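## Task

Remove the olive sock from the sock dryer and place it in the tray. At the end the dryer must still hang from its rail and the remaining sock must stay clipped to it. Releasing the sock from well above the tray's own depth costs score.

## Robot and tools

Robot: two arms, left_arm and right_arm, each ending in a five-hinge-group hand with sixteen motors. right_arm has a right hand; left_arm has its mirror image, a left hand. Arm bases (scene frame): left_arm at (+0.032, +0.248, +0.045) m, right_arm at (-0.012, -0.301, +0.004) m, both nearly unrotated. A two-camera stand sits behind the arms; loose objects may get brief random nudges.

Scene frame: origin at table-top height, halfway between the nominal bases; +z up, +x out over the table, +y toward left_arm (camera left/right need not match). Reported positions are in metres and can be a few centimetres off, more at long reach.

Hand point axes (right hand): +z runs along straightened fingers toward the tips, +x across the palm away from the thumb, +y outward from the palm face (palm surface at y = -0.062). On the left hand +x points toward the thumb instead. A rigid mast sticks out near the wrist on the palm side (x +0.05 to +0.10, z -0.16 to -0.11, up to y = +0.06; sign of x flips on the left hand) and can collide with things. Straight finger tips reach about 0.139 m past knuckles at z = -0.017. Fingertips carry rubber caps; the rest is hard plastic.

Tool execute_actions(actions, cameras). actions is a list of actions; each action is a table of 1 to 15 rows, each row one control step of 1/30 s, and a short table repeats its final row to fill 15 steps (0.5 s per action). Every row is one flat list of 48 numbers, all within [-1, 1], covering both arms even if one stays still, in this order: left_arm dx, dy, dz, rx, ry, rz; left hand's sixteen motor goals; left current_limit; left speed; then the same 24 for right_arm and right hand.
- dx..rz are offsets, not poses: they shift the arm's Hand target as it stood when the action began, measured along that target's own axes. Each row in an action is relative to that same starting target, not to the row before. A new action restarts from the updated target, so sending the same offset twice moves twice. Scale: 1.0 equals 0.6 m for dx, dy, dz, and 180 degrees for the rotation vector rx, ry, rz. All zeros re-requests the current target.
- Sixteen hand numbers, in this fixed order: index_abd, index_mcp, index_pip, index_dip, middle_abd, middle_mcp, middle_pip, middle_dip, ring_abd, ring_mcp, ring_pip, ring_dip, thumb_cmc, thumb_axl, thumb_mcp, thumb_ipl. Each is an absolute goal angle scaled linearly between the hinge's stops (degrees at +1 / -1; value that is straight): _abd +60/-60, 0.00; _mcp +128/-18, -0.75; _pip +108/-29, -0.58; _dip +117/-21, -0.70; thumb_cmc +120/-20, -0.71; thumb_axl +140/-27, -0.68; thumb_mcp +109/-69, -0.23; thumb_ipl +108/-77, -0.17. Toward +1 fingers curl toward the palm, _abd spreads away from the thumb, thumb_cmc brings the thumb in front of the palm. Zero is an angle, not "keep": to hold a hand, resend its hand_goal values.
- current_limit: -1 to +1 maps to 0 to 550 mA cap for all motors (minimum 11 mA); low caps also slow hinges and may fail to lift a finger. speed: goal motion rate is (speed+1)/2 times 8.5 rad/s. Start values +0.4 and -0.6; settings persist until changed.
cameras: list of names (cam_high, cam_low, cam_left_wrist, cam_right_wrist, or ["all"]); omitted/null gives all only when actions is empty. Unknown names invalidate the call. An empty actions list returns state plus images and the scene number.

Tool zoom_image(camera, region): region [x0, y0, x1, y1] in pixels of that camera's latest image, at most 504 x 504; only cameras in the newest images. Image sizes: cam_high and cam_low 672x504, wrist cameras 616x616 fisheye.

Tool finished_scene(scene): scene is the current number, 1 or 2; irreversible, moves to the next scene. Call it only when the sock is in the tray, the dryer is on its rail, and the other sock is clipped, with everything stable without the robot.

Results per arm: end_effector_position and end_effector_quat_wxyz (scene frame), Hand target (last commanded pose after clipping; next offsets count from it), joint positions, velocities ("within noise" when idle), torques (include own weight; numbers 3 and 4 wrap at ±28 N m). Per hand motor: hand_goal, hand_measured (same scale; resending measured values loosens a grip), hand_current_ma (positive pushes toward -1), hand_state (moving, goal, blocked, overload), plus hand_current_limit and hand_speed.

Motion behaviour: rotation commands are clipped to 40 degrees from the measured orientation per step; position wins if both cannot be met. The hand often stops short of the target; resend the missing distance as a new offset. The elbow sags under load, so aim higher than needed. Resting errors of a few centimetres do not imply contact. To stop pressing on something, command the target back past the hand point.

Gripping: a finger presses only while its goal lies beyond the object's surface. A motor at 495 mA or more for 5 s accumulated shuts down for 10 s. Holding loads, stretched arms or unreachable targets heat motors; MOTOR HOT appears at 85 °C and at 100 °C the arm collapses for 30-60 s or more.

Avoid: dropping the sock from height (release it low, just above the tray floor), knocking the dryer off its rail or unclipping the other sock, anything leaving the table, slamming into fixed or heavy objects, arms or hands pressing on each other, and arm stops.

Each tool is called after "Call:" as a command line: name --argument value for each argument, lists and objects as JSON in quotes; but a table of rows of numbers goes row by row, as --pt "numbers of a row", without its own name.

## Session

Call:
execute_actions --actions '[]'

Scene clock: 0.00 s.
left_arm: end_effector_position=(+0.3446, +0.6192, +0.3151) hand_goal=(+0.000, -0.754, -0.576, -0.696, +0.000, -0.754, -0.576, -0.696, +0.000, -0.754, -0.576, -0.696, -0.714, -0.678, -0.226, -0.168) hand_measured=(+0.000, -0.754, -0.576, -0.696, +0.000, -0.754, -0.576, -0.696, +0.000, -0.754, -0.576, -0.696, -0.714, -0.678, -0.226, -0.168) hand_current_ma=(+0, +0, +0, +0, +0, +0, +0, +0, +0, +0, +0, +0, +0, +0, +0, +0) hand_state=(goal, goal, goal, goal, goal, goal, goal, goal, goal, goal, goal, goal, goal, goal, goal, goal) hand_current_limit=0.40 hand_speed=-0.60 end_effector_quat_wxyz=(+0.060, -0.364, +0.863, +0.345) | right_arm: end_effector_position=(+0.1159, -0.6182, +0.1641) hand_goal=(+0.000, -0.754, -0.576, -0.696, +0.000, -0.754, -0.576, -0.696, +0.000, -0.754, -0.576, -0.696, -0.714, -0.678, -0.226, -0.168) hand_measured=(+0.000, -0.754, -0.576, -0.696, +0.000, -0.754, -0.576, -0.696, +0.000, -0.754, -0.576, -0.696, -0.714, -0.678, -0.226, -0.168) hand_current_ma=(+0, +0, +0, +0, +0, +0, +0, +0, +0, +0, +0, +0, +0, +0, +0, +0) hand_state=(goal, goal, goal, goal, goal, goal, goal, goal, goal, goal, goal, goal, goal, goal, goal, goal) hand_current_limit=0.40 hand_speed=-0.60 end_effector_quat_wxyz=(+0.036, +0.961, +0.245, -0.121)
Joint positions: left_arm=[0.545 1.546 1.345 -1.13 -0.68 -1.771] | right_arm=[-0.921 1.032 0.78 -1.335 0.254 0.106]
Joint velocities: within noise
Joint torques (N m): no reading
Heat: left arm: hottest shoulder 31 °C; right arm: hottest elbow 32 °C.
Hand target: left_arm +0.3497, +0.6221, +0.3234; +0.071, -0.367, +0.860, +0.346 | right_arm +0.1200, -0.6242, +0.1742; +0.047, +0.962, +0.243, -0.118

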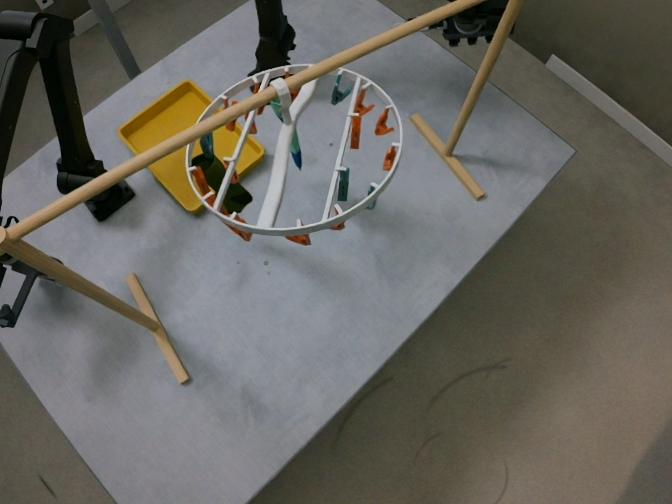

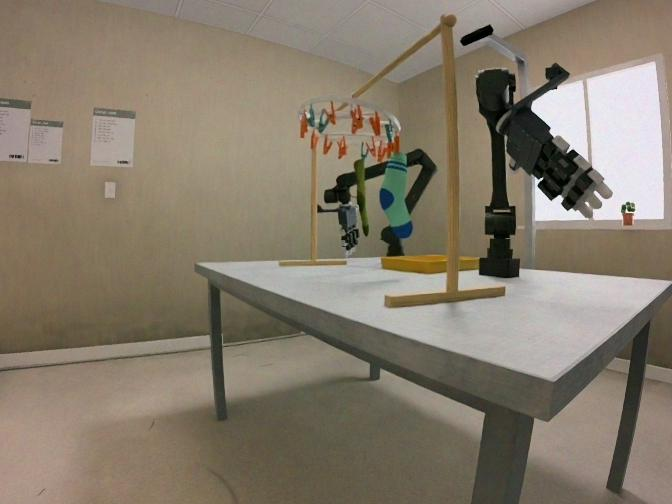

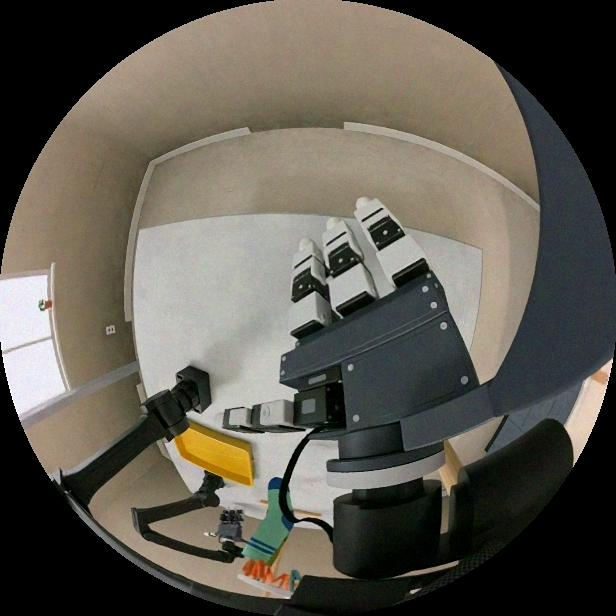

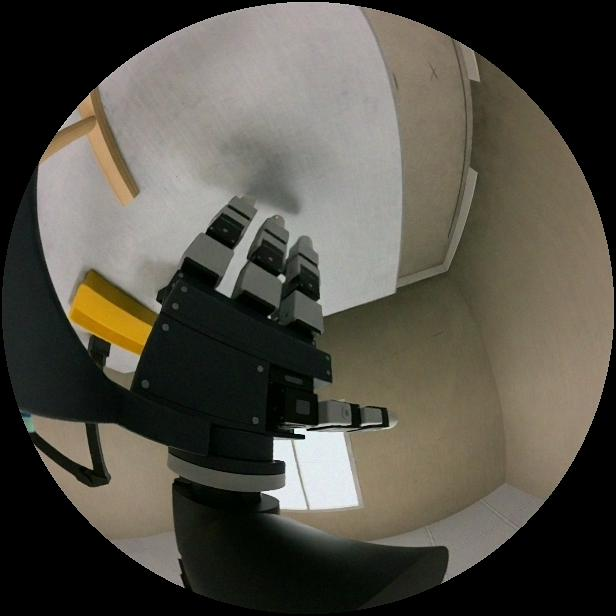

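Call:
zoom_image --camera "cam_high" --region '[110, 40, 430, 280]'

Call:
zoom_image --camera "cam_low" --region '[270, 60, 510, 300]'

Call:
zoom_image --camera "cam_left_wrist" --region '[130, 380, 380, 616]'

Scaled by 1.575 from the camera's 672x504 image, which has a finer 960x720 frame.

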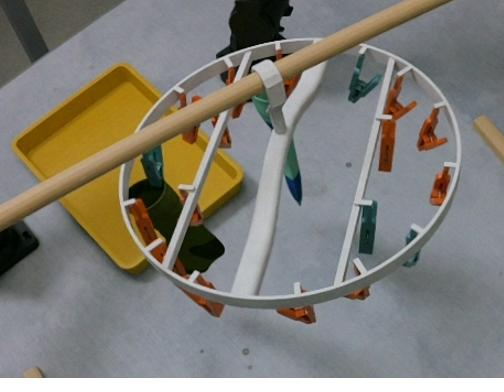

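Scaled by 2.100 from the camera's 672x504 image, which has a finer 960x720 frame.

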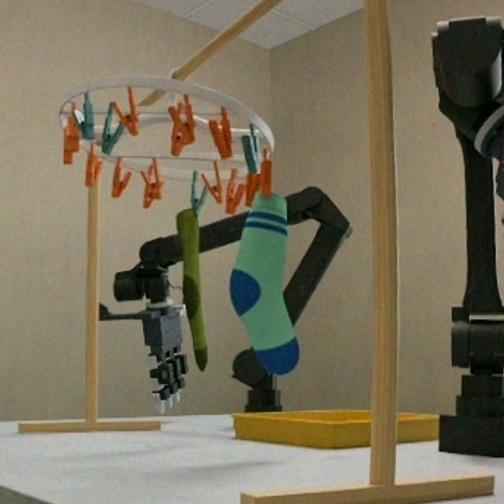

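Scaled by 2.016 from the camera's 616x616 image, which has a finer 880x880 frame.

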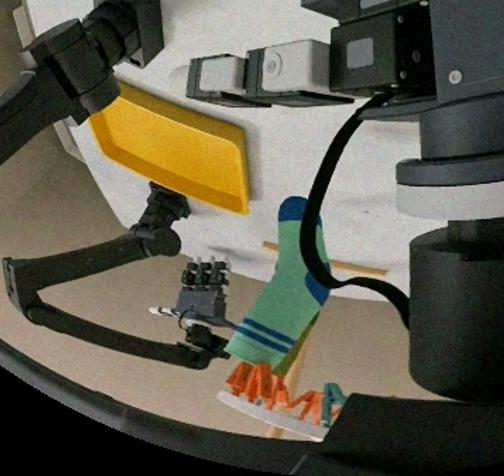

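Call:
execute_actions --actions '[[[0,0,0,0,0,0,0,-0.754,-0.576,-0.696,0,-0.754,-0.576,-0.696,0,-0.754,-0.576,-0.696,-0.714,-0.678,-0.226,-0.168,0.4,-0.6,0.014,-0.0417,-0.0593,0,0,0,0,-0.754,-0.576,-0.696,0,-0.754,-0.576,-0.696,0,-0.754,-0.576,-0.696,0.57,-0.678,-0.226,-0.168,0.4,-0.6]],[[0,0,0,0,0,0,0,-0.754,-0.576,-0.696,0,-0.754,-0.576,-0.696,0,-0.754,-0.576,-0.696,-0.714,-0.678,-0.226,-0.168,0.4,-0.6,0.014,-0.0417,-0.0593,0,0,0,0,-0.754,-0.576,-0.696,0,-0.754,-0.576,-0.696,0,-0.754,-0.576,-0.696,0.57,-0.678,-0.226,-0.168,0.4,-0.6]],[[0,0,0,0,0,0,0,-0.754,-0.576,-0.696,0,-0.754,-0.576,-0.696,0,-0.754,-0.576,-0.696,-0.714,-0.678,-0.226,-0.168,0.4,-0.6,0.014,-0.0417,-0.0593,0,0,0,0,-0.754,-0.576,-0.696,0,-0.754,-0.576,-0.696,0,-0.754,-0.576,-0.696,0.57,-0.678,-0.226,-0.168,0.4,-0.6]],[[0,0,0,0,0,0,0,-0.754,-0.576,-0.696,0,-0.754,-0.576,-0.696,0,-0.754,-0.576,-0.696,-0.714,-0.678,-0.226,-0.168,0.4,-0.6,0.014,-0.0417,-0.0593,0,0,0,0,-0.754,-0.576,-0.696,0,-0.754,-0.576,-0.696,0,-0.754,-0.576,-0.696,0.57,-0.678,-0.226,-0.168,0.4,-0.6]]]' --cameras '["cam_high","cam_right_wrist"]'

Scene clock: 7.37 s.
left_arm: end_effector_position=(+0.3446, +0.6192, +0.3151) hand_goal=(+0.000, -0.754, -0.576, -0.696, +0.000, -0.754, -0.576, -0.696, +0.000, -0.754, -0.576, -0.696, -0.714, -0.678, -0.226, -0.168) hand_measured=(+0.000, -0.756, -0.576, -0.696, +0.000, -0.756, -0.576, -0.696, +0.000, -0.756, -0.576, -0.696, -0.716, -0.678, -0.224, -0.168) hand_current_ma=(+0, -10, -3, +0, +0, -10, -3, +0, +0, -11, -3, +0, -11, +3, +6, +2) hand_state=(goal, goal, goal, goal, goal, goal, goal, goal, goal, goal, goal, goal, goal, goal, goal, goal) hand_current_limit=0.40 hand_speed=-0.60 end_effector_quat_wxyz=(+0.060, -0.364, +0.863, +0.345) | right_arm: end_effector_position=(+0.1253, -0.5006, +0.2795) hand_goal=(+0.000, -0.754, -0.576, -0.696, +0.000, -0.754, -0.576, -0.696, +0.000, -0.754, -0.576, -0.696, +0.570, -0.678, -0.226, -0.168) hand_measured=(+0.000, -0.752, -0.576, -0.696, +0.000, -0.752, -0.576, -0.696, +0.000, -0.752, -0.576, -0.696, +0.570, -0.678, -0.222, -0.168) hand_current_ma=(+0, +1, -1, +0, +0, +1, -1, +0, +0, +2, -1, +0, +0, +1, +5, +0) hand_state=(goal, goal, goal, goal, goal, goal, goal, goal, goal, goal, goal, goal, goal, goal, goal, goal) hand_current_limit=0.40 hand_speed=-0.60 end_effector_quat_wxyz=(+0.125, +0.957, +0.256, -0.048)
Joint positions: left_arm=[0.545 1.546 1.345 -1.13 -0.68 -1.771] | right_arm=[-0.494 0.637 0.858 -1.676 0.242 0.492]
Joint torques (N m): left_arm=[-0.62 -16.79 11.29 0.92 -0.77 0.05] | right_arm=[0.67 1.14 11.51 -0.14 0.22 0.07]
Heat: left arm: hottest shoulder 31 °C; right arm: hottest elbow 33 °C.
Hand target: left_arm +0.3497, +0.6221, +0.3234; +0.071, -0.367, +0.860, +0.346 | right_arm +0.1298, -0.5001, +0.3004; +0.047, +0.962, +0.244, -0.117
Off the commanded pose: left_arm 0.010 m, 1 deg | right_arm 0.021 m, 12 deg.
joint sent to its limit (right arm) — joint 4 (wrist pitch), lower limit. The joint targets are off in orientation, not in position.
camera_calibration:
cam_right_wrist: T_world_to_cam=[[-0.287602, -0.921496, 0.261016, -0.468003], [-0.619556, 0.386831, 0.683017, 0.0355409], [-0.730367, 0.0347232, -0.682172, 0.420382], [0, 0, 0, 1]] pos_world=[0.194454, -0.459609, 0.384654]
Images, in order (width x height): cam_high 672x504, cam_right_wrist 616x616.

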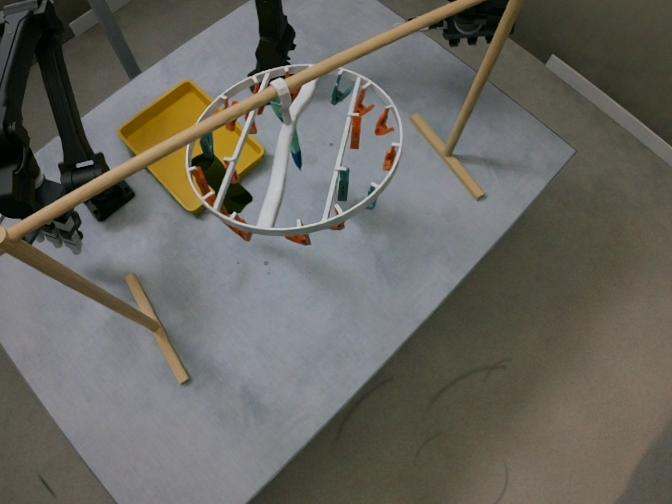

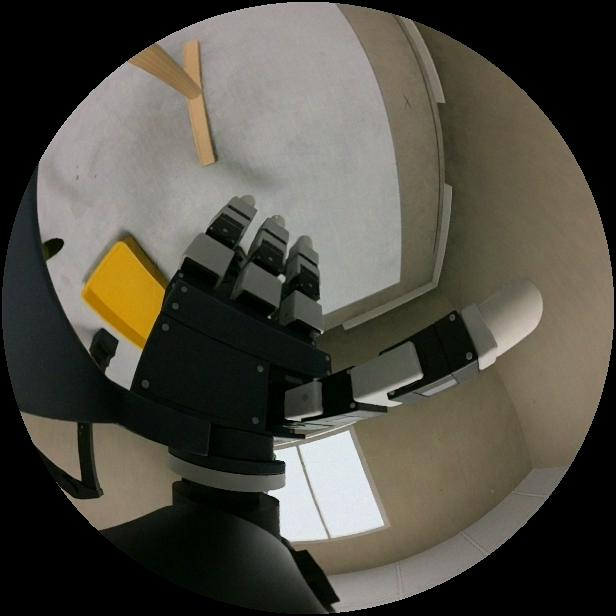

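Call:
execute_actions --actions '[[[0,0,0,0,0,0,0,-0.754,-0.576,-0.696,0,-0.754,-0.576,-0.696,0,-0.754,-0.576,-0.696,-0.714,-0.678,-0.226,-0.168,0.4,-0.6,0.054,-0.0108,-0.0143,-0.0111,0.0015,-0.0431,0,-0.754,-0.576,-0.696,0,-0.754,-0.576,-0.696,0,-0.754,-0.576,-0.696,0.57,-0.678,-0.226,-0.168,0.4,-0.6]],[[0,0,0,0,0,0,0,-0.754,-0.576,-0.696,0,-0.754,-0.576,-0.696,0,-0.754,-0.576,-0.696,-0.714,-0.678,-0.226,-0.168,0.4,-0.6,0.054,-0.0108,-0.0143,-0.0111,0.0015,-0.0431,0,-0.754,-0.576,-0.696,0,-0.754,-0.576,-0.696,0,-0.754,-0.576,-0.696,0.57,-0.678,-0.226,-0.168,0.4,-0.6]],[[0,0,0,0,0,0,0,-0.754,-0.576,-0.696,0,-0.754,-0.576,-0.696,0,-0.754,-0.576,-0.696,-0.714,-0.678,-0.226,-0.168,0.4,-0.6,0.054,-0.0108,-0.0143,-0.0111,0.0015,-0.0431,0,-0.754,-0.576,-0.696,0,-0.754,-0.576,-0.696,0,-0.754,-0.576,-0.696,0.57,-0.678,-0.226,-0.168,0.4,-0.6]],[[0,0,0,0,0,0,0,-0.754,-0.576,-0.696,0,-0.754,-0.576,-0.696,0,-0.754,-0.576,-0.696,-0.714,-0.678,-0.226,-0.168,0.4,-0.6,0.054,-0.0108,-0.0143,-0.0111,0.0015,-0.0431,0,-0.754,-0.576,-0.696,0,-0.754,-0.576,-0.696,0,-0.754,-0.576,-0.696,0.57,-0.678,-0.226,-0.168,0.4,-0.6]]]' --cameras '["cam_high"]'

Scene clock: 11.47 s.
left_arm: end_effector_position=(+0.3446, +0.6192, +0.3151) hand_goal=(+0.000, -0.754, -0.576, -0.696, +0.000, -0.754, -0.576, -0.696, +0.000, -0.754, -0.576, -0.696, -0.714, -0.678, -0.226, -0.168) hand_measured=(+0.000, -0.756, -0.576, -0.696, +0.000, -0.756, -0.576, -0.696, +0.000, -0.756, -0.576, -0.696, -0.716, -0.678, -0.224, -0.168) hand_current_ma=(+0, -10, -3, +0, +0, -10, -3, +0, +0, -11, -3, +0, -11, +3, +6, +2) hand_state=(goal, goal, goal, goal, goal, goal, goal, goal, goal, goal, goal, goal, goal, goal, goal, goal) hand_current_limit=0.40 hand_speed=-0.60 end_effector_quat_wxyz=(+0.060, -0.364, +0.863, +0.345) | right_arm: end_effector_position=(+0.2101, -0.3967, +0.2793) hand_goal=(+0.000, -0.754, -0.576, -0.696, +0.000, -0.754, -0.576, -0.696, +0.000, -0.754, -0.576, -0.696, +0.570, -0.678, -0.226, -0.168) hand_measured=(+0.000, -0.752, -0.576, -0.696, +0.000, -0.752, -0.576, -0.696, +0.000, -0.754, -0.576, -0.696, +0.572, -0.678, -0.222, -0.168) hand_current_ma=(+0, +1, -1, +0, +0, +1, -1, +0, +0, +1, -1, +0, +1, +1, +5, +0) hand_state=(goal, goal, goal, goal, goal, goal, goal, goal, goal, goal, goal, goal, goal, goal, goal, goal) hand_current_limit=0.40 hand_speed=-0.60 end_effector_quat_wxyz=(+0.132, +0.851, +0.508, -0.010)
Joint positions: left_arm=[0.545 1.546 1.345 -1.13 -0.68 -1.771] | right_arm=[0.07 0.637 0.858 -1.677 0.241 0.503]
Joint torques (N m): left_arm=[-0.73 -16.09 11.23 0.91 -0.77 0.06] | right_arm=[0.67 1.03 11.51 -0.13 0.33 0.05]
Heat: left arm: hottest shoulder 31 °C; right arm: hottest elbow 33 °C.
Hand target: left_arm +0.3497, +0.6221, +0.3234; +0.071, -0.367, +0.860, +0.346 | right_arm +0.2134, -0.3944, +0.3005; +0.077, +0.857, +0.500, -0.100
Off the commanded pose: left_arm 0.010 m, 1 deg | right_arm 0.022 m, 12 deg.
joint sent to its limit (right arm) — joint 4 (wrist pitch), lower limit. The joint targets are off in orientation, not in position.
Images, in order (width x height): cam_high 672x504.

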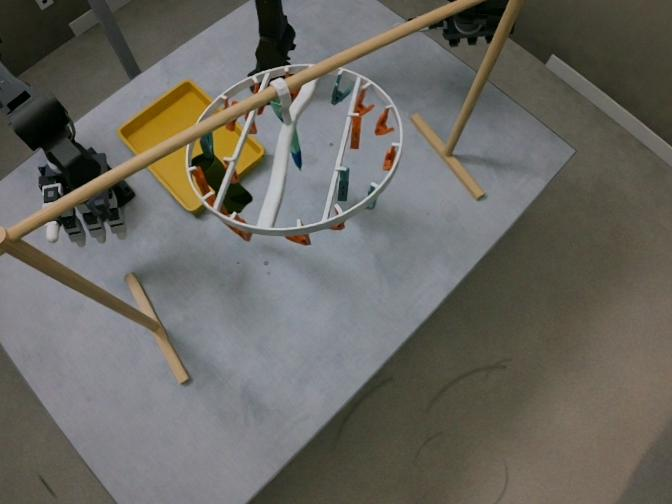

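Call:
execute_actions --actions '[[[0,0,0,0,0,0,0,-0.754,-0.576,-0.696,0,-0.754,-0.576,-0.696,0,-0.754,-0.576,-0.696,-0.714,-0.678,-0.226,-0.168,0.4,-0.6,0.054,-0.0108,-0.0143,-0.0111,0.0015,-0.0431,0,-0.754,-0.576,-0.696,0,-0.754,-0.576,-0.696,0,-0.754,-0.576,-0.696,0.57,-0.678,-0.226,-0.168,0.4,-0.6]],[[0,0,0,0,0,0,0,-0.754,-0.576,-0.696,0,-0.754,-0.576,-0.696,0,-0.754,-0.576,-0.696,-0.714,-0.678,-0.226,-0.168,0.4,-0.6,0.054,-0.0108,-0.0143,-0.0111,0.0015,-0.0431,0,-0.754,-0.576,-0.696,0,-0.754,-0.576,-0.696,0,-0.754,-0.576,-0.696,0.57,-0.678,-0.226,-0.168,0.4,-0.6]],[[0,0,0,0,0,0,0,-0.754,-0.576,-0.696,0,-0.754,-0.576,-0.696,0,-0.754,-0.576,-0.696,-0.714,-0.678,-0.226,-0.168,0.4,-0.6,0.054,-0.0108,-0.0143,-0.0111,0.0015,-0.0431,0,-0.754,-0.576,-0.696,0,-0.754,-0.576,-0.696,0,-0.754,-0.576,-0.696,0.57,-0.678,-0.226,-0.168,0.4,-0.6]]]' --cameras '["cam_high","cam_right_wrist"]'

Scene clock: 13.40 s.
left_arm: end_effector_position=(+0.3446, +0.6192, +0.3151) hand_goal=(+0.000, -0.754, -0.576, -0.696, +0.000, -0.754, -0.576, -0.696, +0.000, -0.754, -0.576, -0.696, -0.714, -0.678, -0.226, -0.168) hand_measured=(+0.000, -0.756, -0.576, -0.696, +0.000, -0.756, -0.576, -0.696, +0.000, -0.756, -0.576, -0.696, -0.716, -0.678, -0.224, -0.168) hand_current_ma=(+0, -10, -3, +0, +0, -10, -3, +0, +0, -11, -3, +0, -11, +3, +6, +2) hand_state=(goal, goal, goal, goal, goal, goal, goal, goal, goal, goal, goal, goal, goal, goal, goal, goal) hand_current_limit=0.40 hand_speed=-0.60 end_effector_quat_wxyz=(+0.060, -0.364, +0.863, +0.345) | right_arm: end_effector_position=(+0.2298, -0.2976, +0.2793) hand_goal=(+0.000, -0.754, -0.576, -0.696, +0.000, -0.754, -0.576, -0.696, +0.000, -0.754, -0.576, -0.696, +0.570, -0.678, -0.226, -0.168) hand_measured=(+0.000, -0.752, -0.576, -0.696, +0.000, -0.752, -0.576, -0.696, +0.000, -0.754, -0.576, -0.696, +0.572, -0.678, -0.222, -0.168) hand_current_ma=(+0, +1, -1, +0, +0, +1, -1, +0, +0, +0, -1, +0, +1, +1, +5, +0) hand_state=(goal, goal, goal, goal, goal, goal, goal, goal, goal, goal, goal, goal, goal, goal, goal, goal) hand_current_limit=0.40 hand_speed=-0.60 end_effector_quat_wxyz=(+0.132, +0.726, +0.674, +0.018)
Joint positions: left_arm=[0.545 1.546 1.345 -1.13 -0.68 -1.771] | right_arm=[0.492 0.637 0.858 -1.677 0.241 0.505]
Joint torques (N m): left_arm=[-0.67 -16.32 11.25 1.03 -0.76 0.06] | right_arm=[0.67 0.97 11.48 -0.13 0.34 0.05]
Heat: left arm: hottest shoulder 31 °C; right arm: hottest elbow 33 °C.
Hand target: left_arm +0.3497, +0.6221, +0.3234; +0.071, -0.367, +0.860, +0.346 | right_arm +0.2317, -0.2942, +0.3006; +0.097, +0.734, +0.667, -0.081
Off the commanded pose: left_arm 0.010 m, 1 deg | right_arm 0.022 m, 12 deg.
joint sent to its limit (right arm) — joint 4 (wrist pitch), lower limit. The joint targets are off in orientation, not in position.
camera_calibration:
cam_right_wrist: T_world_to_cam=[[0.600134, -0.756975, 0.258511, -0.405155], [-0.668929, -0.297733, 0.681094, -0.170029], [-0.438604, -0.581673, -0.685042, 0.23985], [0, 0, 0, 1]] pos_world=[0.234609, -0.217801, 0.38485]
Images, in order (width x height): cam_high 672x504, cam_right_wrist 616x616.

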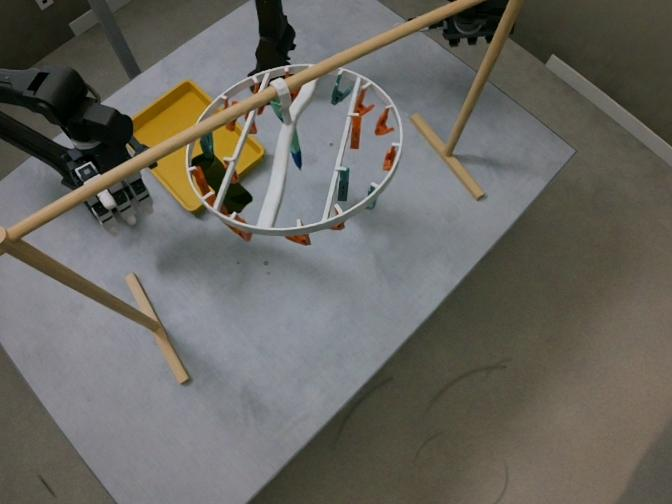

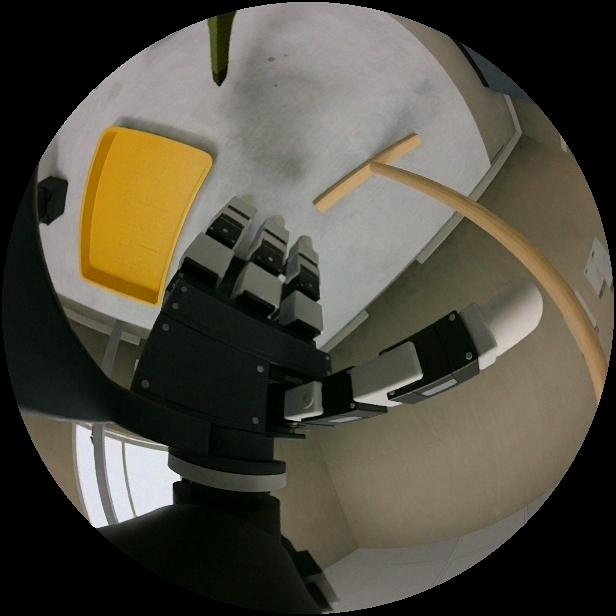

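Call:
execute_actions --actions '[[[0,0,0,0,0,0,0,-0.754,-0.576,-0.696,0,-0.754,-0.576,-0.696,0,-0.754,-0.576,-0.696,-0.714,-0.678,-0.226,-0.168,0.4,-0.6,0.0275,0.0438,-0.0087,-0.1093,-0.0471,-0.0865,0,-0.754,-0.576,-0.696,0,-0.754,-0.576,-0.696,0,-0.754,-0.576,-0.696,0.57,-0.678,-0.226,-0.168,0.4,-0.6]],[[0,0,0,0,0,0,0,-0.754,-0.576,-0.696,0,-0.754,-0.576,-0.696,0,-0.754,-0.576,-0.696,-0.714,-0.678,-0.226,-0.168,0.4,-0.6,0.0142,0.0503,0.0046,-0.1093,-0.0471,-0.0865,0,-0.754,-0.576,-0.696,0,-0.754,-0.576,-0.696,0,-0.754,-0.576,-0.696,0.57,-0.678,-0.226,-0.168,0.4,-0.6]],[[0,0,0,0,0,0,0,-0.754,-0.576,-0.696,0,-0.754,-0.576,-0.696,0,-0.754,-0.576,-0.696,-0.714,-0.678,-0.226,-0.168,0.4,-0.6,0.0025,0.0482,0.0205,-0.1093,-0.0471,-0.0865,0,-0.754,-0.576,-0.696,0,-0.754,-0.576,-0.696,0,-0.754,-0.576,-0.696,0.57,-0.678,-0.226,-0.168,0.4,-0.6]]]' --cameras '["cam_high","cam_right_wrist"]'

Scene clock: 16.73 s.
left_arm: end_effector_position=(+0.3446, +0.6192, +0.3151) hand_goal=(+0.000, -0.754, -0.576, -0.696, +0.000, -0.754, -0.576, -0.696, +0.000, -0.754, -0.576, -0.696, -0.714, -0.678, -0.226, -0.168) hand_measured=(+0.000, -0.756, -0.576, -0.696, +0.000, -0.756, -0.576, -0.696, +0.000, -0.756, -0.576, -0.696, -0.716, -0.678, -0.224, -0.168) hand_current_ma=(+0, -10, -3, +0, +0, -10, -3, +0, +0, -11, -3, +0, -11, +3, +6, +2) hand_state=(goal, goal, goal, goal, goal, goal, goal, goal, goal, goal, goal, goal, goal, goal, goal, goal) hand_current_limit=0.40 hand_speed=-0.60 end_effector_quat_wxyz=(+0.060, -0.364, +0.863, +0.345) | right_arm: end_effector_position=(+0.3117, -0.2488, +0.3058) hand_goal=(+0.000, -0.754, -0.576, -0.696, +0.000, -0.754, -0.576, -0.696, +0.000, -0.754, -0.576, -0.696, +0.570, -0.678, -0.226, -0.168) hand_measured=(+0.002, -0.756, -0.576, -0.696, +0.002, -0.756, -0.576, -0.696, +0.002, -0.756, -0.576, -0.696, +0.574, -0.678, -0.222, -0.168) hand_current_ma=(+1, -3, -1, +0, +1, -3, -1, +0, +1, -3, -1, +0, +6, +1, +6, +0) hand_state=(goal, goal, goal, goal, goal, goal, goal, goal, goal, goal, goal, goal, goal, goal, goal, goal) hand_current_limit=0.40 hand_speed=-0.60 end_effector_quat_wxyz=(+0.525, +0.282, +0.802, +0.038)
Joint positions: left_arm=[0.545 1.546 1.345 -1.13 -0.68 -1.771] | right_arm=[0.295 0.362 0.463 -0.622 0.455 -0.913]
Joint torques (N m): left_arm=[-0.56 -16.38 11.15 0.92 -0.77 0.04] | right_arm=[-0.62 1.26 8.75 2.59 0.05 -0.1]
Heat: left arm: hottest shoulder 31 °C; right arm: hottest elbow 34 °C.
Hand target: left_arm +0.3497, +0.6221, +0.3234; +0.071, -0.367, +0.860, +0.346 | right_arm +0.3147, -0.2498, +0.3061; +0.529, +0.251, +0.808, +0.068
Off the commanded pose: left_arm 0.010 m, 1 deg | right_arm 0.003 m, 5 deg.
camera_calibration:
cam_right_wrist: T_world_to_cam=[[0.493483, 0.212075, 0.843504, -0.32878], [-0.711309, -0.459688, 0.53172, -0.100107], [0.500513, -0.862387, -0.0759979, -0.226491], [0, 0, 0, 1]] pos_world=[0.204402, -0.171615, 0.313343]
Images, in order (width x height): cam_high 672x504, cam_right_wrist 616x616.

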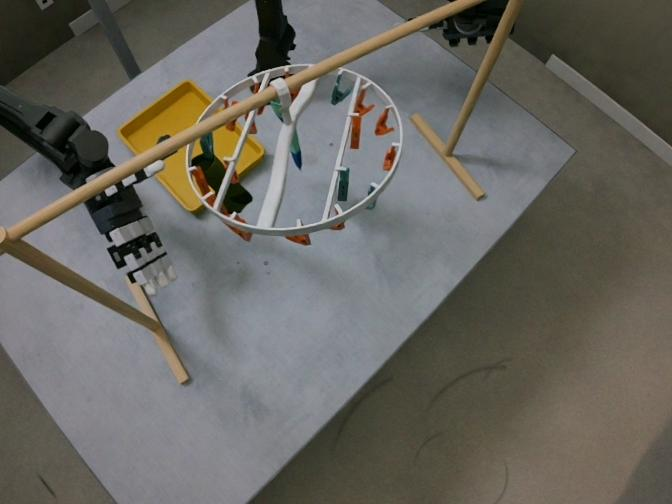

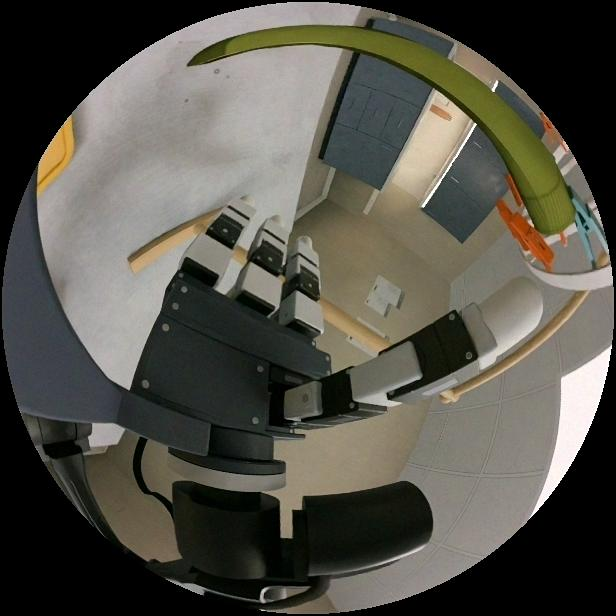

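Call:
zoom_image --camera "cam_right_wrist" --region '[440, 60, 616, 320]'

Scaled by 1.938 from the camera's 616x616 image, which has a finer 880x880 frame.

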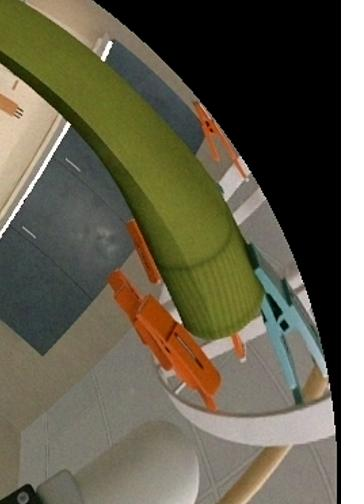

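Call:
zoom_image --camera "cam_high" --region '[170, 110, 280, 230]'

Call:
zoom_image --camera "cam_right_wrist" --region '[160, 0, 616, 330]'

Scaled by 4.200 from the camera's 672x504 image, which has a finer 960x720 frame.

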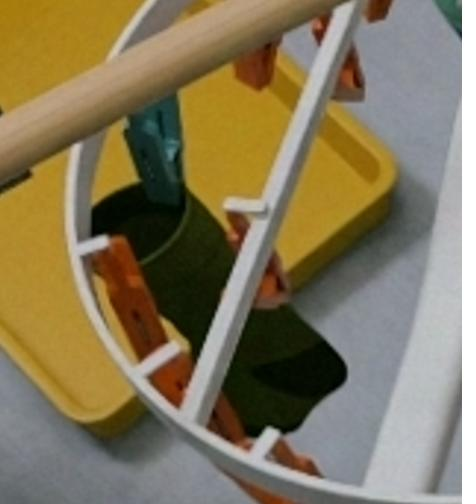

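Scaled by 1.105 from the camera's 616x616 image, which has a finer 880x880 frame.

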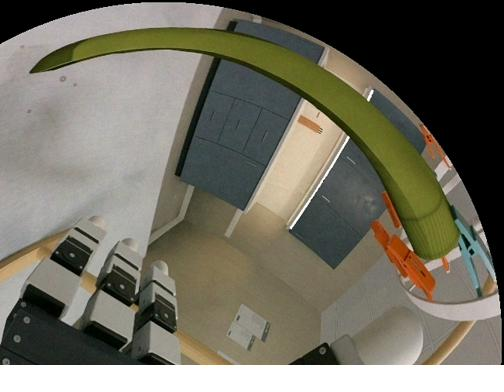

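Call:
execute_actions --actions '[[[0,0,0,0,0,0,0,-0.754,-0.576,-0.696,0,-0.754,-0.576,-0.696,0,-0.754,-0.576,-0.696,-0.714,-0.678,-0.226,-0.168,0.4,-0.6,-0.0052,0.038,0.0357,-0.1093,-0.0471,-0.0865,0,-0.754,-0.576,-0.696,0,-0.754,-0.576,-0.696,0,-0.754,-0.576,-0.696,0.57,-0.678,-0.226,-0.168,0.4,-0.6]],[[0,0,0,0,0,0,0,-0.754,-0.576,-0.696,0,-0.754,-0.576,-0.696,0,-0.754,-0.576,-0.696,-0.714,-0.678,-0.226,-0.168,0.4,-0.6,-0.0073,0.0218,0.047,-0.1093,-0.0471,-0.0865,0,-0.754,-0.576,-0.696,0,-0.754,-0.576,-0.696,0,-0.754,-0.576,-0.696,0.57,-0.678,-0.226,-0.168,0.4,-0.6]]]' --cameras '["cam_high","cam_right_wrist"]'

Scene clock: 20.87 s.
left_arm: end_effector_position=(+0.3446, +0.6192, +0.3151) hand_goal=(+0.000, -0.754, -0.576, -0.696, +0.000, -0.754, -0.576, -0.696, +0.000, -0.754, -0.576, -0.696, -0.714, -0.678, -0.226, -0.168) hand_measured=(+0.000, -0.756, -0.576, -0.696, +0.000, -0.756, -0.576, -0.696, +0.000, -0.756, -0.576, -0.696, -0.716, -0.678, -0.224, -0.168) hand_current_ma=(+0, -10, -3, +0, +0, -10, -3, +0, +0, -11, -3, +0, -11, +3, +6, +2) hand_state=(goal, goal, goal, goal, goal, goal, goal, goal, goal, goal, goal, goal, goal, goal, goal, goal) hand_current_limit=0.40 hand_speed=-0.60 end_effector_quat_wxyz=(+0.060, -0.364, +0.863, +0.345) | right_arm: end_effector_position=(+0.3567, -0.2152, +0.2840) hand_goal=(+0.000, -0.754, -0.576, -0.696, +0.000, -0.754, -0.576, -0.696, +0.000, -0.754, -0.576, -0.696, +0.570, -0.678, -0.226, -0.168) hand_measured=(+0.002, -0.758, -0.576, -0.696, +0.002, -0.758, -0.576, -0.696, +0.002, -0.758, -0.576, -0.696, +0.576, -0.678, -0.222, -0.168) hand_current_ma=(+2, -5, -1, +0, +2, -4, -1, +0, +2, -5, -1, +0, +9, +1, +5, +0) hand_state=(goal, goal, goal, goal, goal, goal, goal, goal, goal, goal, goal, goal, goal, goal, goal, goal) hand_current_limit=0.40 hand_speed=-0.60 end_effector_quat_wxyz=(+0.664, -0.140, +0.716, +0.164)
Joint positions: left_arm=[0.545 1.546 1.345 -1.13 -0.68 -1.771] | right_arm=[-0.206 0.96 0.379 0.499 -0.687 -1.574]
Joint torques (N m): left_arm=[-0.91 -17.03 11.21 0.88 -0.77 0.02] | right_arm=[-0.79 -2.61 11.81 2.52 -0.34 -0.07]
Heat: left arm: hottest shoulder 31 °C; right arm: hottest elbow 34 °C.
Hand target: left_arm +0.3497, +0.6221, +0.3234; +0.071, -0.367, +0.860, +0.346 | right_arm +0.3700, -0.2201, +0.3101; +0.690, -0.152, +0.691, +0.154
Off the commanded pose: left_arm 0.010 m, 1 deg | right_arm 0.030 m, 4 deg.
camera_calibration:
cam_right_wrist: T_world_to_cam=[[-0.229291, 0.606349, 0.761424, 0.0262898], [-0.433073, -0.764123, 0.478084, -0.19059], [0.871707, -0.220132, 0.4378, -0.361797], [0, 0, 0, 1]] pos_world=[0.23887, -0.241218, 0.229495]
Images, in order (width x height): cam_high 672x504, cam_right_wrist 616x616.

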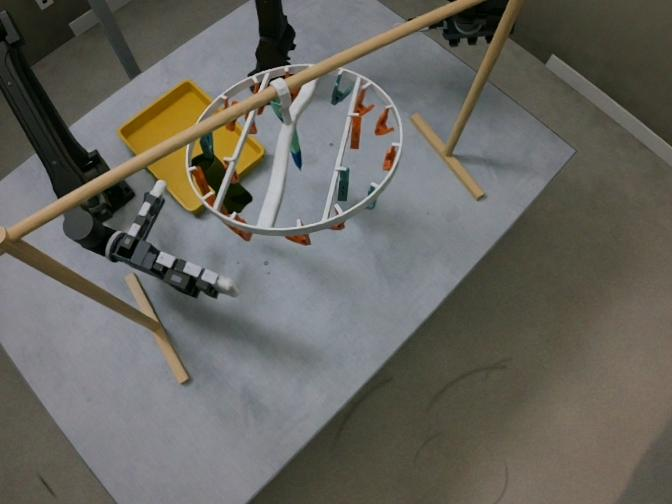

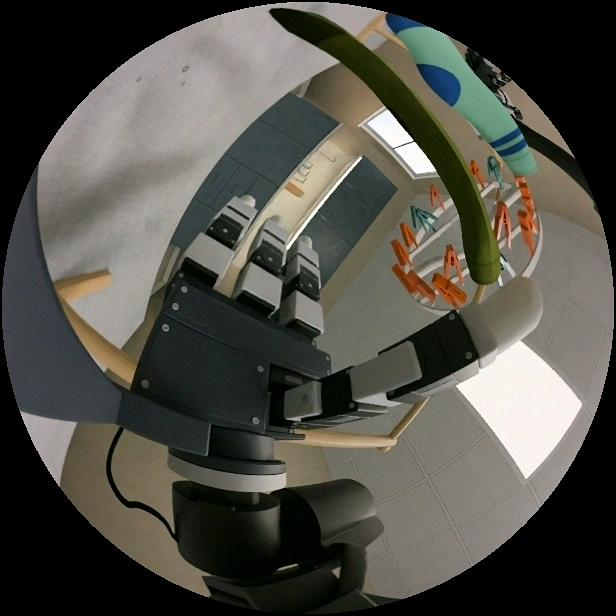

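Call:
execute_actions --actions '[[[0,0,0,0,0,0,0,-0.754,-0.576,-0.696,0,-0.754,-0.576,-0.696,0,-0.754,-0.576,-0.696,-0.714,-0.678,-0.226,-0.168,0.4,-0.6,-0.04,0.03,0.0106,0,0,0,0,-0.754,-0.576,-0.696,0,-0.754,-0.576,-0.696,0,-0.754,-0.576,-0.696,0.57,-0.678,-0.226,-0.168,0.4,-0.6]],[[0,0,0,0,0,0,0,-0.754,-0.576,-0.696,0,-0.754,-0.576,-0.696,0,-0.754,-0.576,-0.696,-0.714,-0.678,-0.226,-0.168,0.4,-0.6,-0.0367,0.0442,0.0106,0,0,0,0,-0.754,-0.576,-0.696,0,-0.754,-0.576,-0.696,0,-0.754,-0.576,-0.696,0.57,-0.678,-0.226,-0.168,0.4,-0.6]]]' --cameras '["cam_high","cam_low","cam_right_wrist"]'

Scene clock: 23.00 s.
left_arm: end_effector_position=(+0.3446, +0.6192, +0.3151) hand_goal=(+0.000, -0.754, -0.576, -0.696, +0.000, -0.754, -0.576, -0.696, +0.000, -0.754, -0.576, -0.696, -0.714, -0.678, -0.226, -0.168) hand_measured=(+0.000, -0.756, -0.576, -0.696, +0.000, -0.756, -0.576, -0.696, +0.000, -0.756, -0.576, -0.696, -0.716, -0.678, -0.224, -0.168) hand_current_ma=(+0, -10, -3, +0, +0, -10, -3, +0, +0, -11, -3, +0, -11, +3, +6, +2) hand_state=(goal, goal, goal, goal, goal, goal, goal, goal, goal, goal, goal, goal, goal, goal, goal, goal) hand_current_limit=0.40 hand_speed=-0.60 end_effector_quat_wxyz=(+0.060, -0.364, +0.863, +0.345) | right_arm: end_effector_position=(+0.3541, -0.1769, +0.3295) hand_goal=(+0.000, -0.754, -0.576, -0.696, +0.000, -0.754, -0.576, -0.696, +0.000, -0.754, -0.576, -0.696, +0.570, -0.678, -0.226, -0.168) hand_measured=(+0.002, -0.756, -0.576, -0.696, +0.002, -0.756, -0.576, -0.696, +0.002, -0.756, -0.576, -0.696, +0.576, -0.678, -0.224, -0.168) hand_current_ma=(+2, -1, -1, +0, +2, -1, -1, +0, +2, -1, -1, +0, +9, +1, +3, +0) hand_state=(goal, goal, goal, goal, goal, goal, goal, goal, goal, goal, goal, goal, goal, goal, goal, goal) hand_current_limit=0.40 hand_speed=-0.60 end_effector_quat_wxyz=(+0.678, -0.147, +0.704, +0.155)
Joint positions: left_arm=[0.545 1.546 1.345 -1.13 -0.68 -1.771] | right_arm=[-0.056 0.833 0.439 0.355 -0.534 -1.573]
Joint torques (N m): left_arm=[-0.67 -16.26 11.23 0.83 -0.75 0.05] | right_arm=[0.62 -2.26 13.11 1.16 -0.02 0.11]
Heat: left arm: hottest shoulder 31 °C; right arm: hottest elbow 35 °C.
Hand target: left_arm +0.3497, +0.6221, +0.3234; +0.071, -0.367, +0.860, +0.346 | right_arm +0.3628, -0.1745, +0.3562; +0.690, -0.152, +0.691, +0.154
Off the commanded pose: left_arm 0.010 m, 1 deg | right_arm 0.028 m, 2 deg.
camera_calibration:
cam_right_wrist: T_world_to_cam=[[-0.257549, 0.618445, 0.742424, -0.0137683], [-0.453805, -0.755753, 0.472121, -0.173447], [0.85307, -0.215322, 0.475297, -0.375948], [0, 0, 0, 1]] pos_world=[0.238453, -0.203518, 0.270797]
Images, in order (width x height): cam_high 672x504, cam_low 672x504, cam_right_wrist 616x616.

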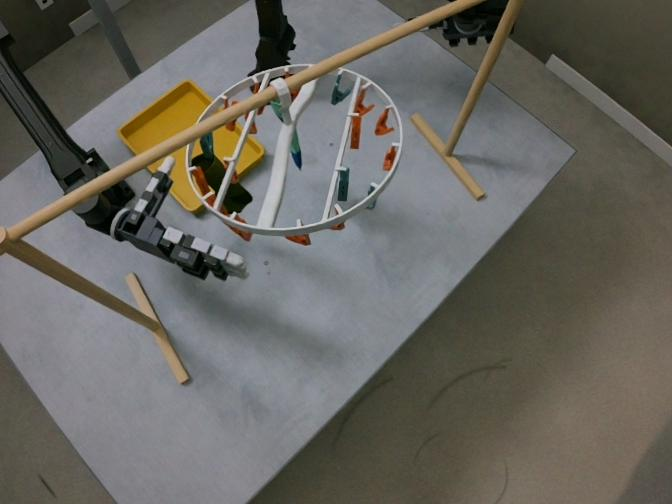

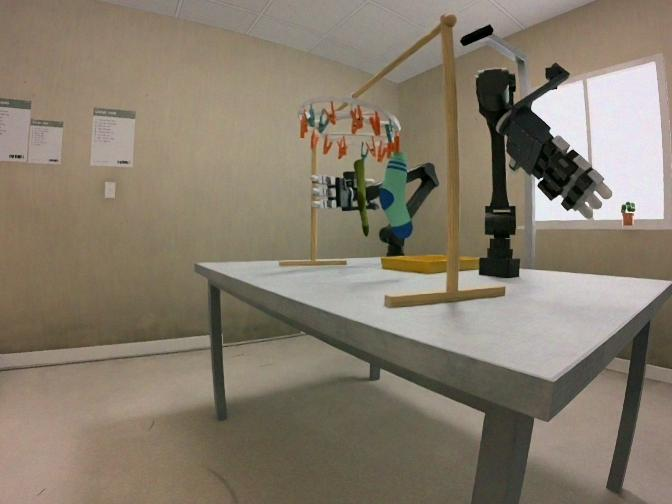

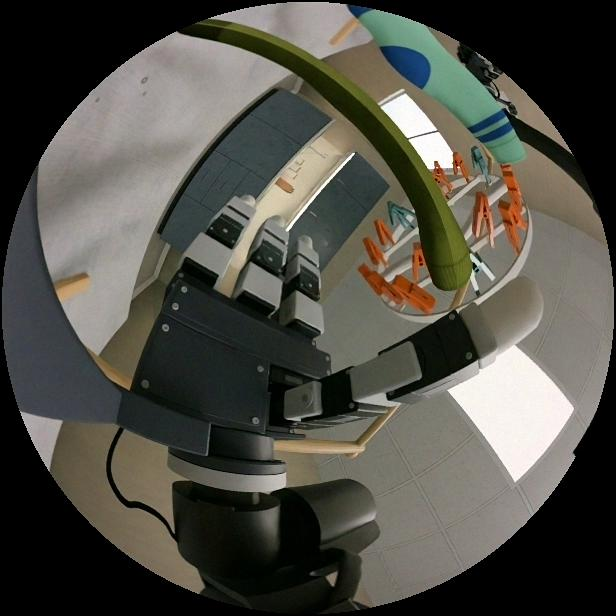

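Call:
zoom_image --camera "cam_low" --region '[290, 80, 450, 260]'

Call:
zoom_image --camera "cam_high" --region '[120, 100, 300, 300]'

Scaled by 2.800 from the camera's 672x504 image, which has a finer 960x720 frame.

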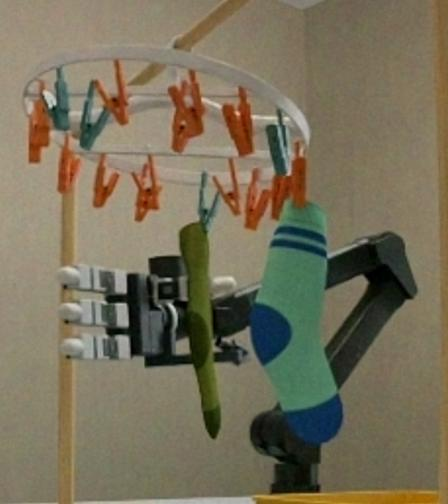

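Scaled by 2.520 from the camera's 672x504 image, which has a finer 960x720 frame.

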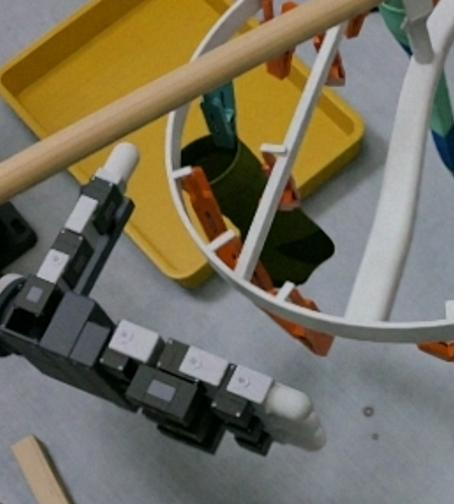

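Call:
execute_actions --actions '[[[0,0,0,0,0,0,0,-0.754,-0.576,-0.696,0,-0.754,-0.576,-0.696,0,-0.754,-0.576,-0.696,-0.714,-0.678,-0.226,-0.168,0.4,-0.6,-0.004,0.059,0.0095,0,0,0,0,-0.754,-0.576,-0.696,0,-0.754,-0.576,-0.696,0,-0.754,-0.576,-0.696,0.57,-0.678,-0.226,-0.168,0.4,-0.6]],[[0,0,0,0,0,0,0,-0.754,-0.576,-0.696,0,-0.754,-0.576,-0.696,0,-0.754,-0.576,-0.696,-0.714,-0.678,-0.226,-0.168,0.4,-0.6,-0.004,0.059,0.0095,0,0,0,0,-0.754,-0.576,-0.696,0,-0.754,-0.576,-0.696,0,-0.754,-0.576,-0.696,0.57,-0.678,-0.226,-0.168,0.4,-0.6]]]' --cameras '["cam_high","cam_low","cam_right_wrist"]'

Call:
zoom_image --camera "cam_high" --region '[120, 100, 300, 300]'

Call:
zoom_image --camera "cam_low" --region '[290, 80, 450, 260]'

Scene clock: 24.90 s.
left_arm: end_effector_position=(+0.3446, +0.6192, +0.3151) hand_goal=(+0.000, -0.754, -0.576, -0.696, +0.000, -0.754, -0.576, -0.696, +0.000, -0.754, -0.576, -0.696, -0.714, -0.678, -0.226, -0.168) hand_measured=(+0.000, -0.756, -0.576, -0.696, +0.000, -0.756, -0.576, -0.696, +0.000, -0.756, -0.576, -0.696, -0.716, -0.678, -0.224, -0.168) hand_current_ma=(+0, -10, -3, +0, +0, -10, -3, +0, +0, -11, -3, +0, -11, +3, +6, +2) hand_state=(goal, goal, goal, goal, goal, goal, goal, goal, goal, goal, goal, goal, goal, goal, goal, goal) hand_current_limit=0.40 hand_speed=-0.60 end_effector_quat_wxyz=(+0.060, -0.364, +0.863, +0.345) | right_arm: end_effector_position=(+0.3393, -0.1087, +0.3391) hand_goal=(+0.000, -0.754, -0.576, -0.696, +0.000, -0.754, -0.576, -0.696, +0.000, -0.754, -0.576, -0.696, +0.570, -0.678, -0.226, -0.168) hand_measured=(+0.002, -0.754, -0.576, -0.696, +0.002, -0.754, -0.576, -0.696, +0.002, -0.754, -0.576, -0.696, +0.576, -0.678, -0.224, -0.168) hand_current_ma=(+2, +0, -1, +0, +2, +0, -1, +0, +2, +0, -1, +0, +9, +1, +2, +0) hand_state=(goal, goal, goal, goal, goal, goal, goal, goal, goal, goal, goal, goal, goal, goal, goal, goal) hand_current_limit=0.40 hand_speed=-0.60 end_effector_quat_wxyz=(+0.680, -0.152, +0.701, +0.151)
Joint positions: left_arm=[0.545 1.546 1.345 -1.13 -0.68 -1.771] | right_arm=[0.232 0.769 0.439 0.3 -0.248 -1.573]
Joint torques (N m): left_arm=[-0.73 -16.21 11.23 0.83 -0.77 0.05] | right_arm=[0.62 -2.26 12.25 1.32 0.01 0.11]
Heat: left arm: hottest shoulder 31 °C; right arm: hottest elbow 36 °C.
Hand target: left_arm +0.3497, +0.6221, +0.3234; +0.071, -0.367, +0.860, +0.346 | right_arm +0.3432, -0.1054, +0.3611; +0.690, -0.152, +0.691, +0.154
Off the commanded pose: left_arm 0.010 m, 1 deg | right_arm 0.023 m, 2 deg.
camera_calibration:
cam_right_wrist: T_world_to_cam=[[-0.265534, 0.625043, 0.734039, -0.0606051], [-0.457011, -0.751998, 0.475015, -0.132647], [0.848901, -0.209331, 0.485333, -0.354649], [0, 0, 0, 1]] pos_world=[0.224348, -0.136108, 0.279618]
Images, in order (width x height): cam_high 672x504, cam_low 672x504, cam_right_wrist 616x616.

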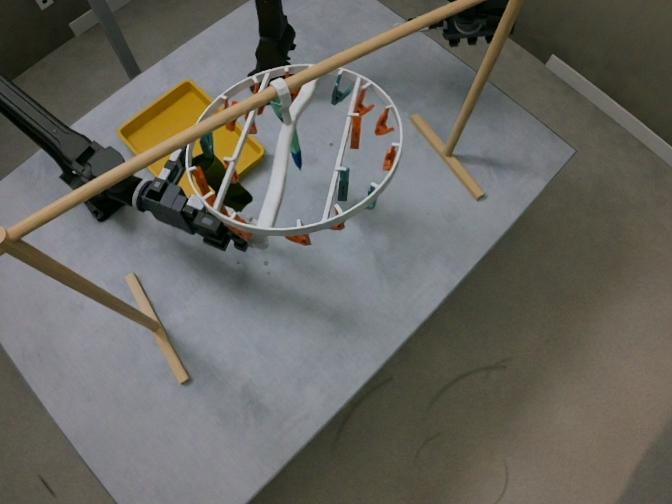

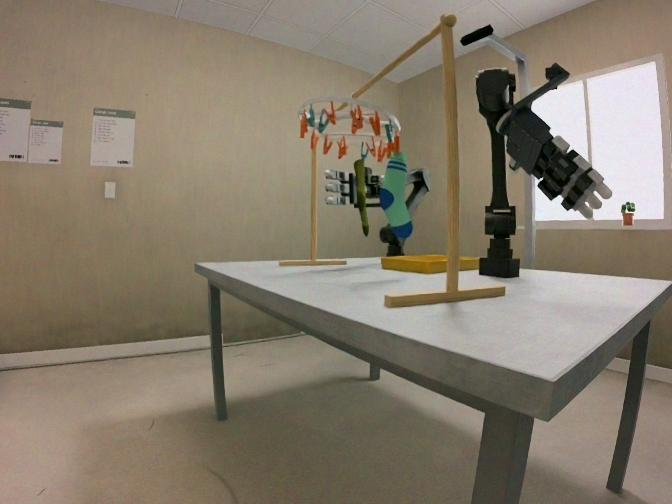

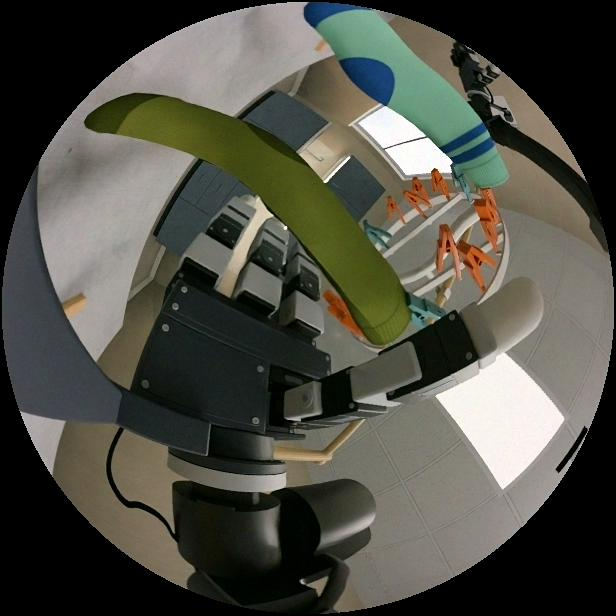

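Scaled by 2.520 from the camera's 672x504 image, which has a finer 960x720 frame.

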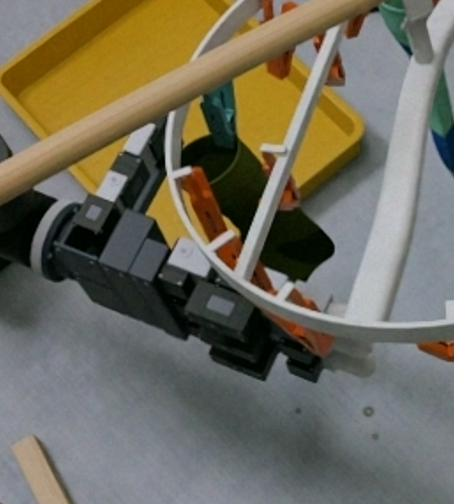

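Scaled by 2.800 from the camera's 672x504 image, which has a finer 960x720 frame.

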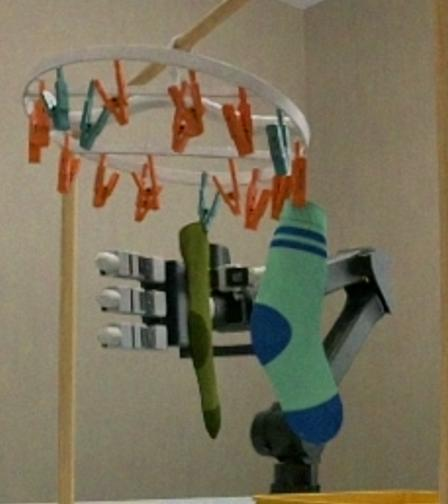

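Call:
execute_actions --actions '[[[0,0,0,0,0,0,0,-0.754,-0.576,-0.696,0,-0.754,-0.576,-0.696,0,-0.754,-0.576,-0.696,-0.714,-0.678,-0.226,-0.168,0.4,-0.6,0,0.008,0,0,0,0,0,-0.137,0.08,-0.043,0,-0.137,0.08,-0.043,0,-0.137,0.08,-0.043,0.57,-0.678,-0.226,-0.168,0.4,-0.6]]]' --cameras '["cam_high","cam_right_wrist"]'

Scene clock: 26.33 s.
left_arm: end_effector_position=(+0.3446, +0.6192, +0.3151) hand_goal=(+0.000, -0.754, -0.576, -0.696, +0.000, -0.754, -0.576, -0.696, +0.000, -0.754, -0.576, -0.696, -0.714, -0.678, -0.226, -0.168) hand_measured=(+0.000, -0.756, -0.576, -0.696, +0.000, -0.756, -0.576, -0.696, +0.000, -0.756, -0.576, -0.696, -0.716, -0.678, -0.224, -0.168) hand_current_ma=(+0, -10, -3, +0, +0, -10, -3, +0, +0, -11, -3, +0, -11, +3, +6, +2) hand_state=(goal, goal, goal, goal, goal, goal, goal, goal, goal, goal, goal, goal, goal, goal, goal, goal) hand_current_limit=0.40 hand_speed=-0.60 end_effector_quat_wxyz=(+0.060, -0.364, +0.863, +0.345) | right_arm: end_effector_position=(+0.3386, -0.1043, +0.3383) hand_goal=(+0.000, -0.138, +0.080, -0.044, +0.000, -0.138, +0.080, -0.044, +0.000, -0.138, +0.080, -0.044, +0.570, -0.678, -0.226, -0.168) hand_measured=(+0.002, -0.140, +0.076, -0.046, +0.002, -0.140, +0.078, -0.046, +0.002, -0.140, +0.076, -0.048, +0.576, -0.678, -0.224, -0.168) hand_current_ma=(+2, -3, -4, -3, +2, -3, -3, -2, +2, -3, -3, -3, +9, +1, +2, +0) hand_state=(goal, goal, goal, goal, goal, goal, goal, goal, goal, goal, goal, goal, goal, goal, goal, goal) hand_current_limit=0.40 hand_speed=-0.60 end_effector_quat_wxyz=(+0.679, -0.152, +0.702, +0.151)
Joint positions: left_arm=[0.545 1.546 1.345 -1.13 -0.68 -1.771] | right_arm=[0.251 0.769 0.439 0.297 -0.228 -1.573]
Joint torques (N m): left_arm=[-1.08 -16.09 11.28 0.88 -0.74 0.05] | right_arm=[0.44 -2.49 12.03 1.26 -0.01 0.32]
Heat: left arm: hottest shoulder 31 °C; right arm: hottest elbow 36 °C.
Hand target: left_arm +0.3497, +0.6221, +0.3234; +0.071, -0.367, +0.860, +0.346 | right_arm +0.3412, -0.1011, +0.3611; +0.690, -0.152, +0.691, +0.154
Off the commanded pose: left_arm 0.010 m, 1 deg | right_arm 0.023 m, 2 deg.
camera_calibration:
cam_right_wrist: T_world_to_cam=[[-0.263232, 0.626069, 0.733994, -0.0636868], [-0.455941, -0.751229, 0.477255, -0.130364], [0.850192, -0.209029, 0.483198, -0.352335], [0, 0, 0, 1]] pos_world=[0.223349, -0.131709, 0.27921]
Images, in order (width x height): cam_high 672x504, cam_right_wrist 616x616.

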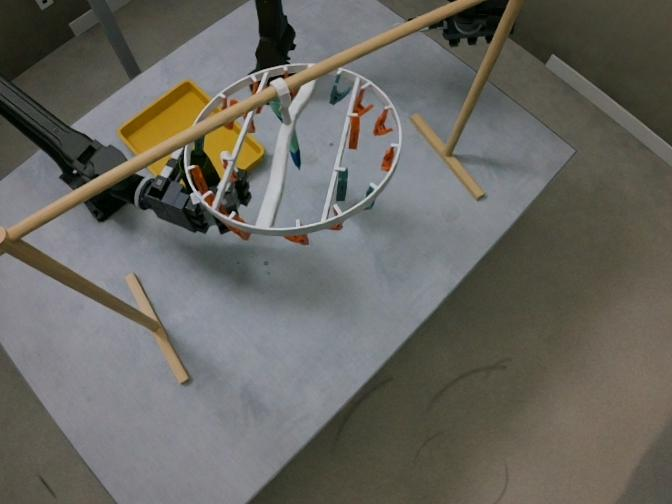

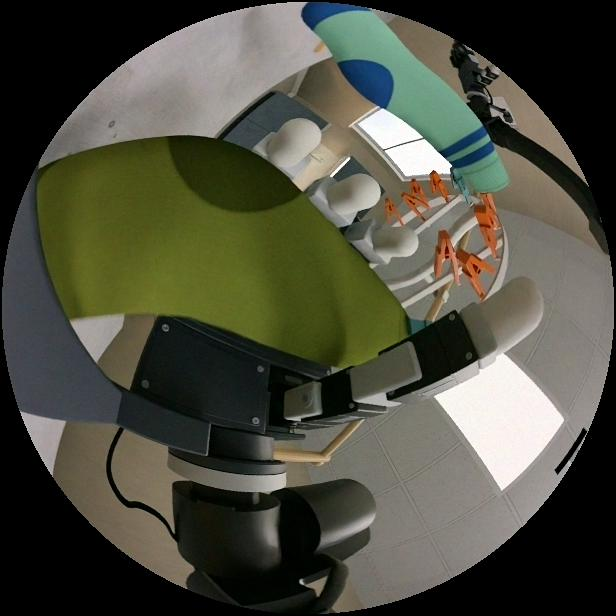

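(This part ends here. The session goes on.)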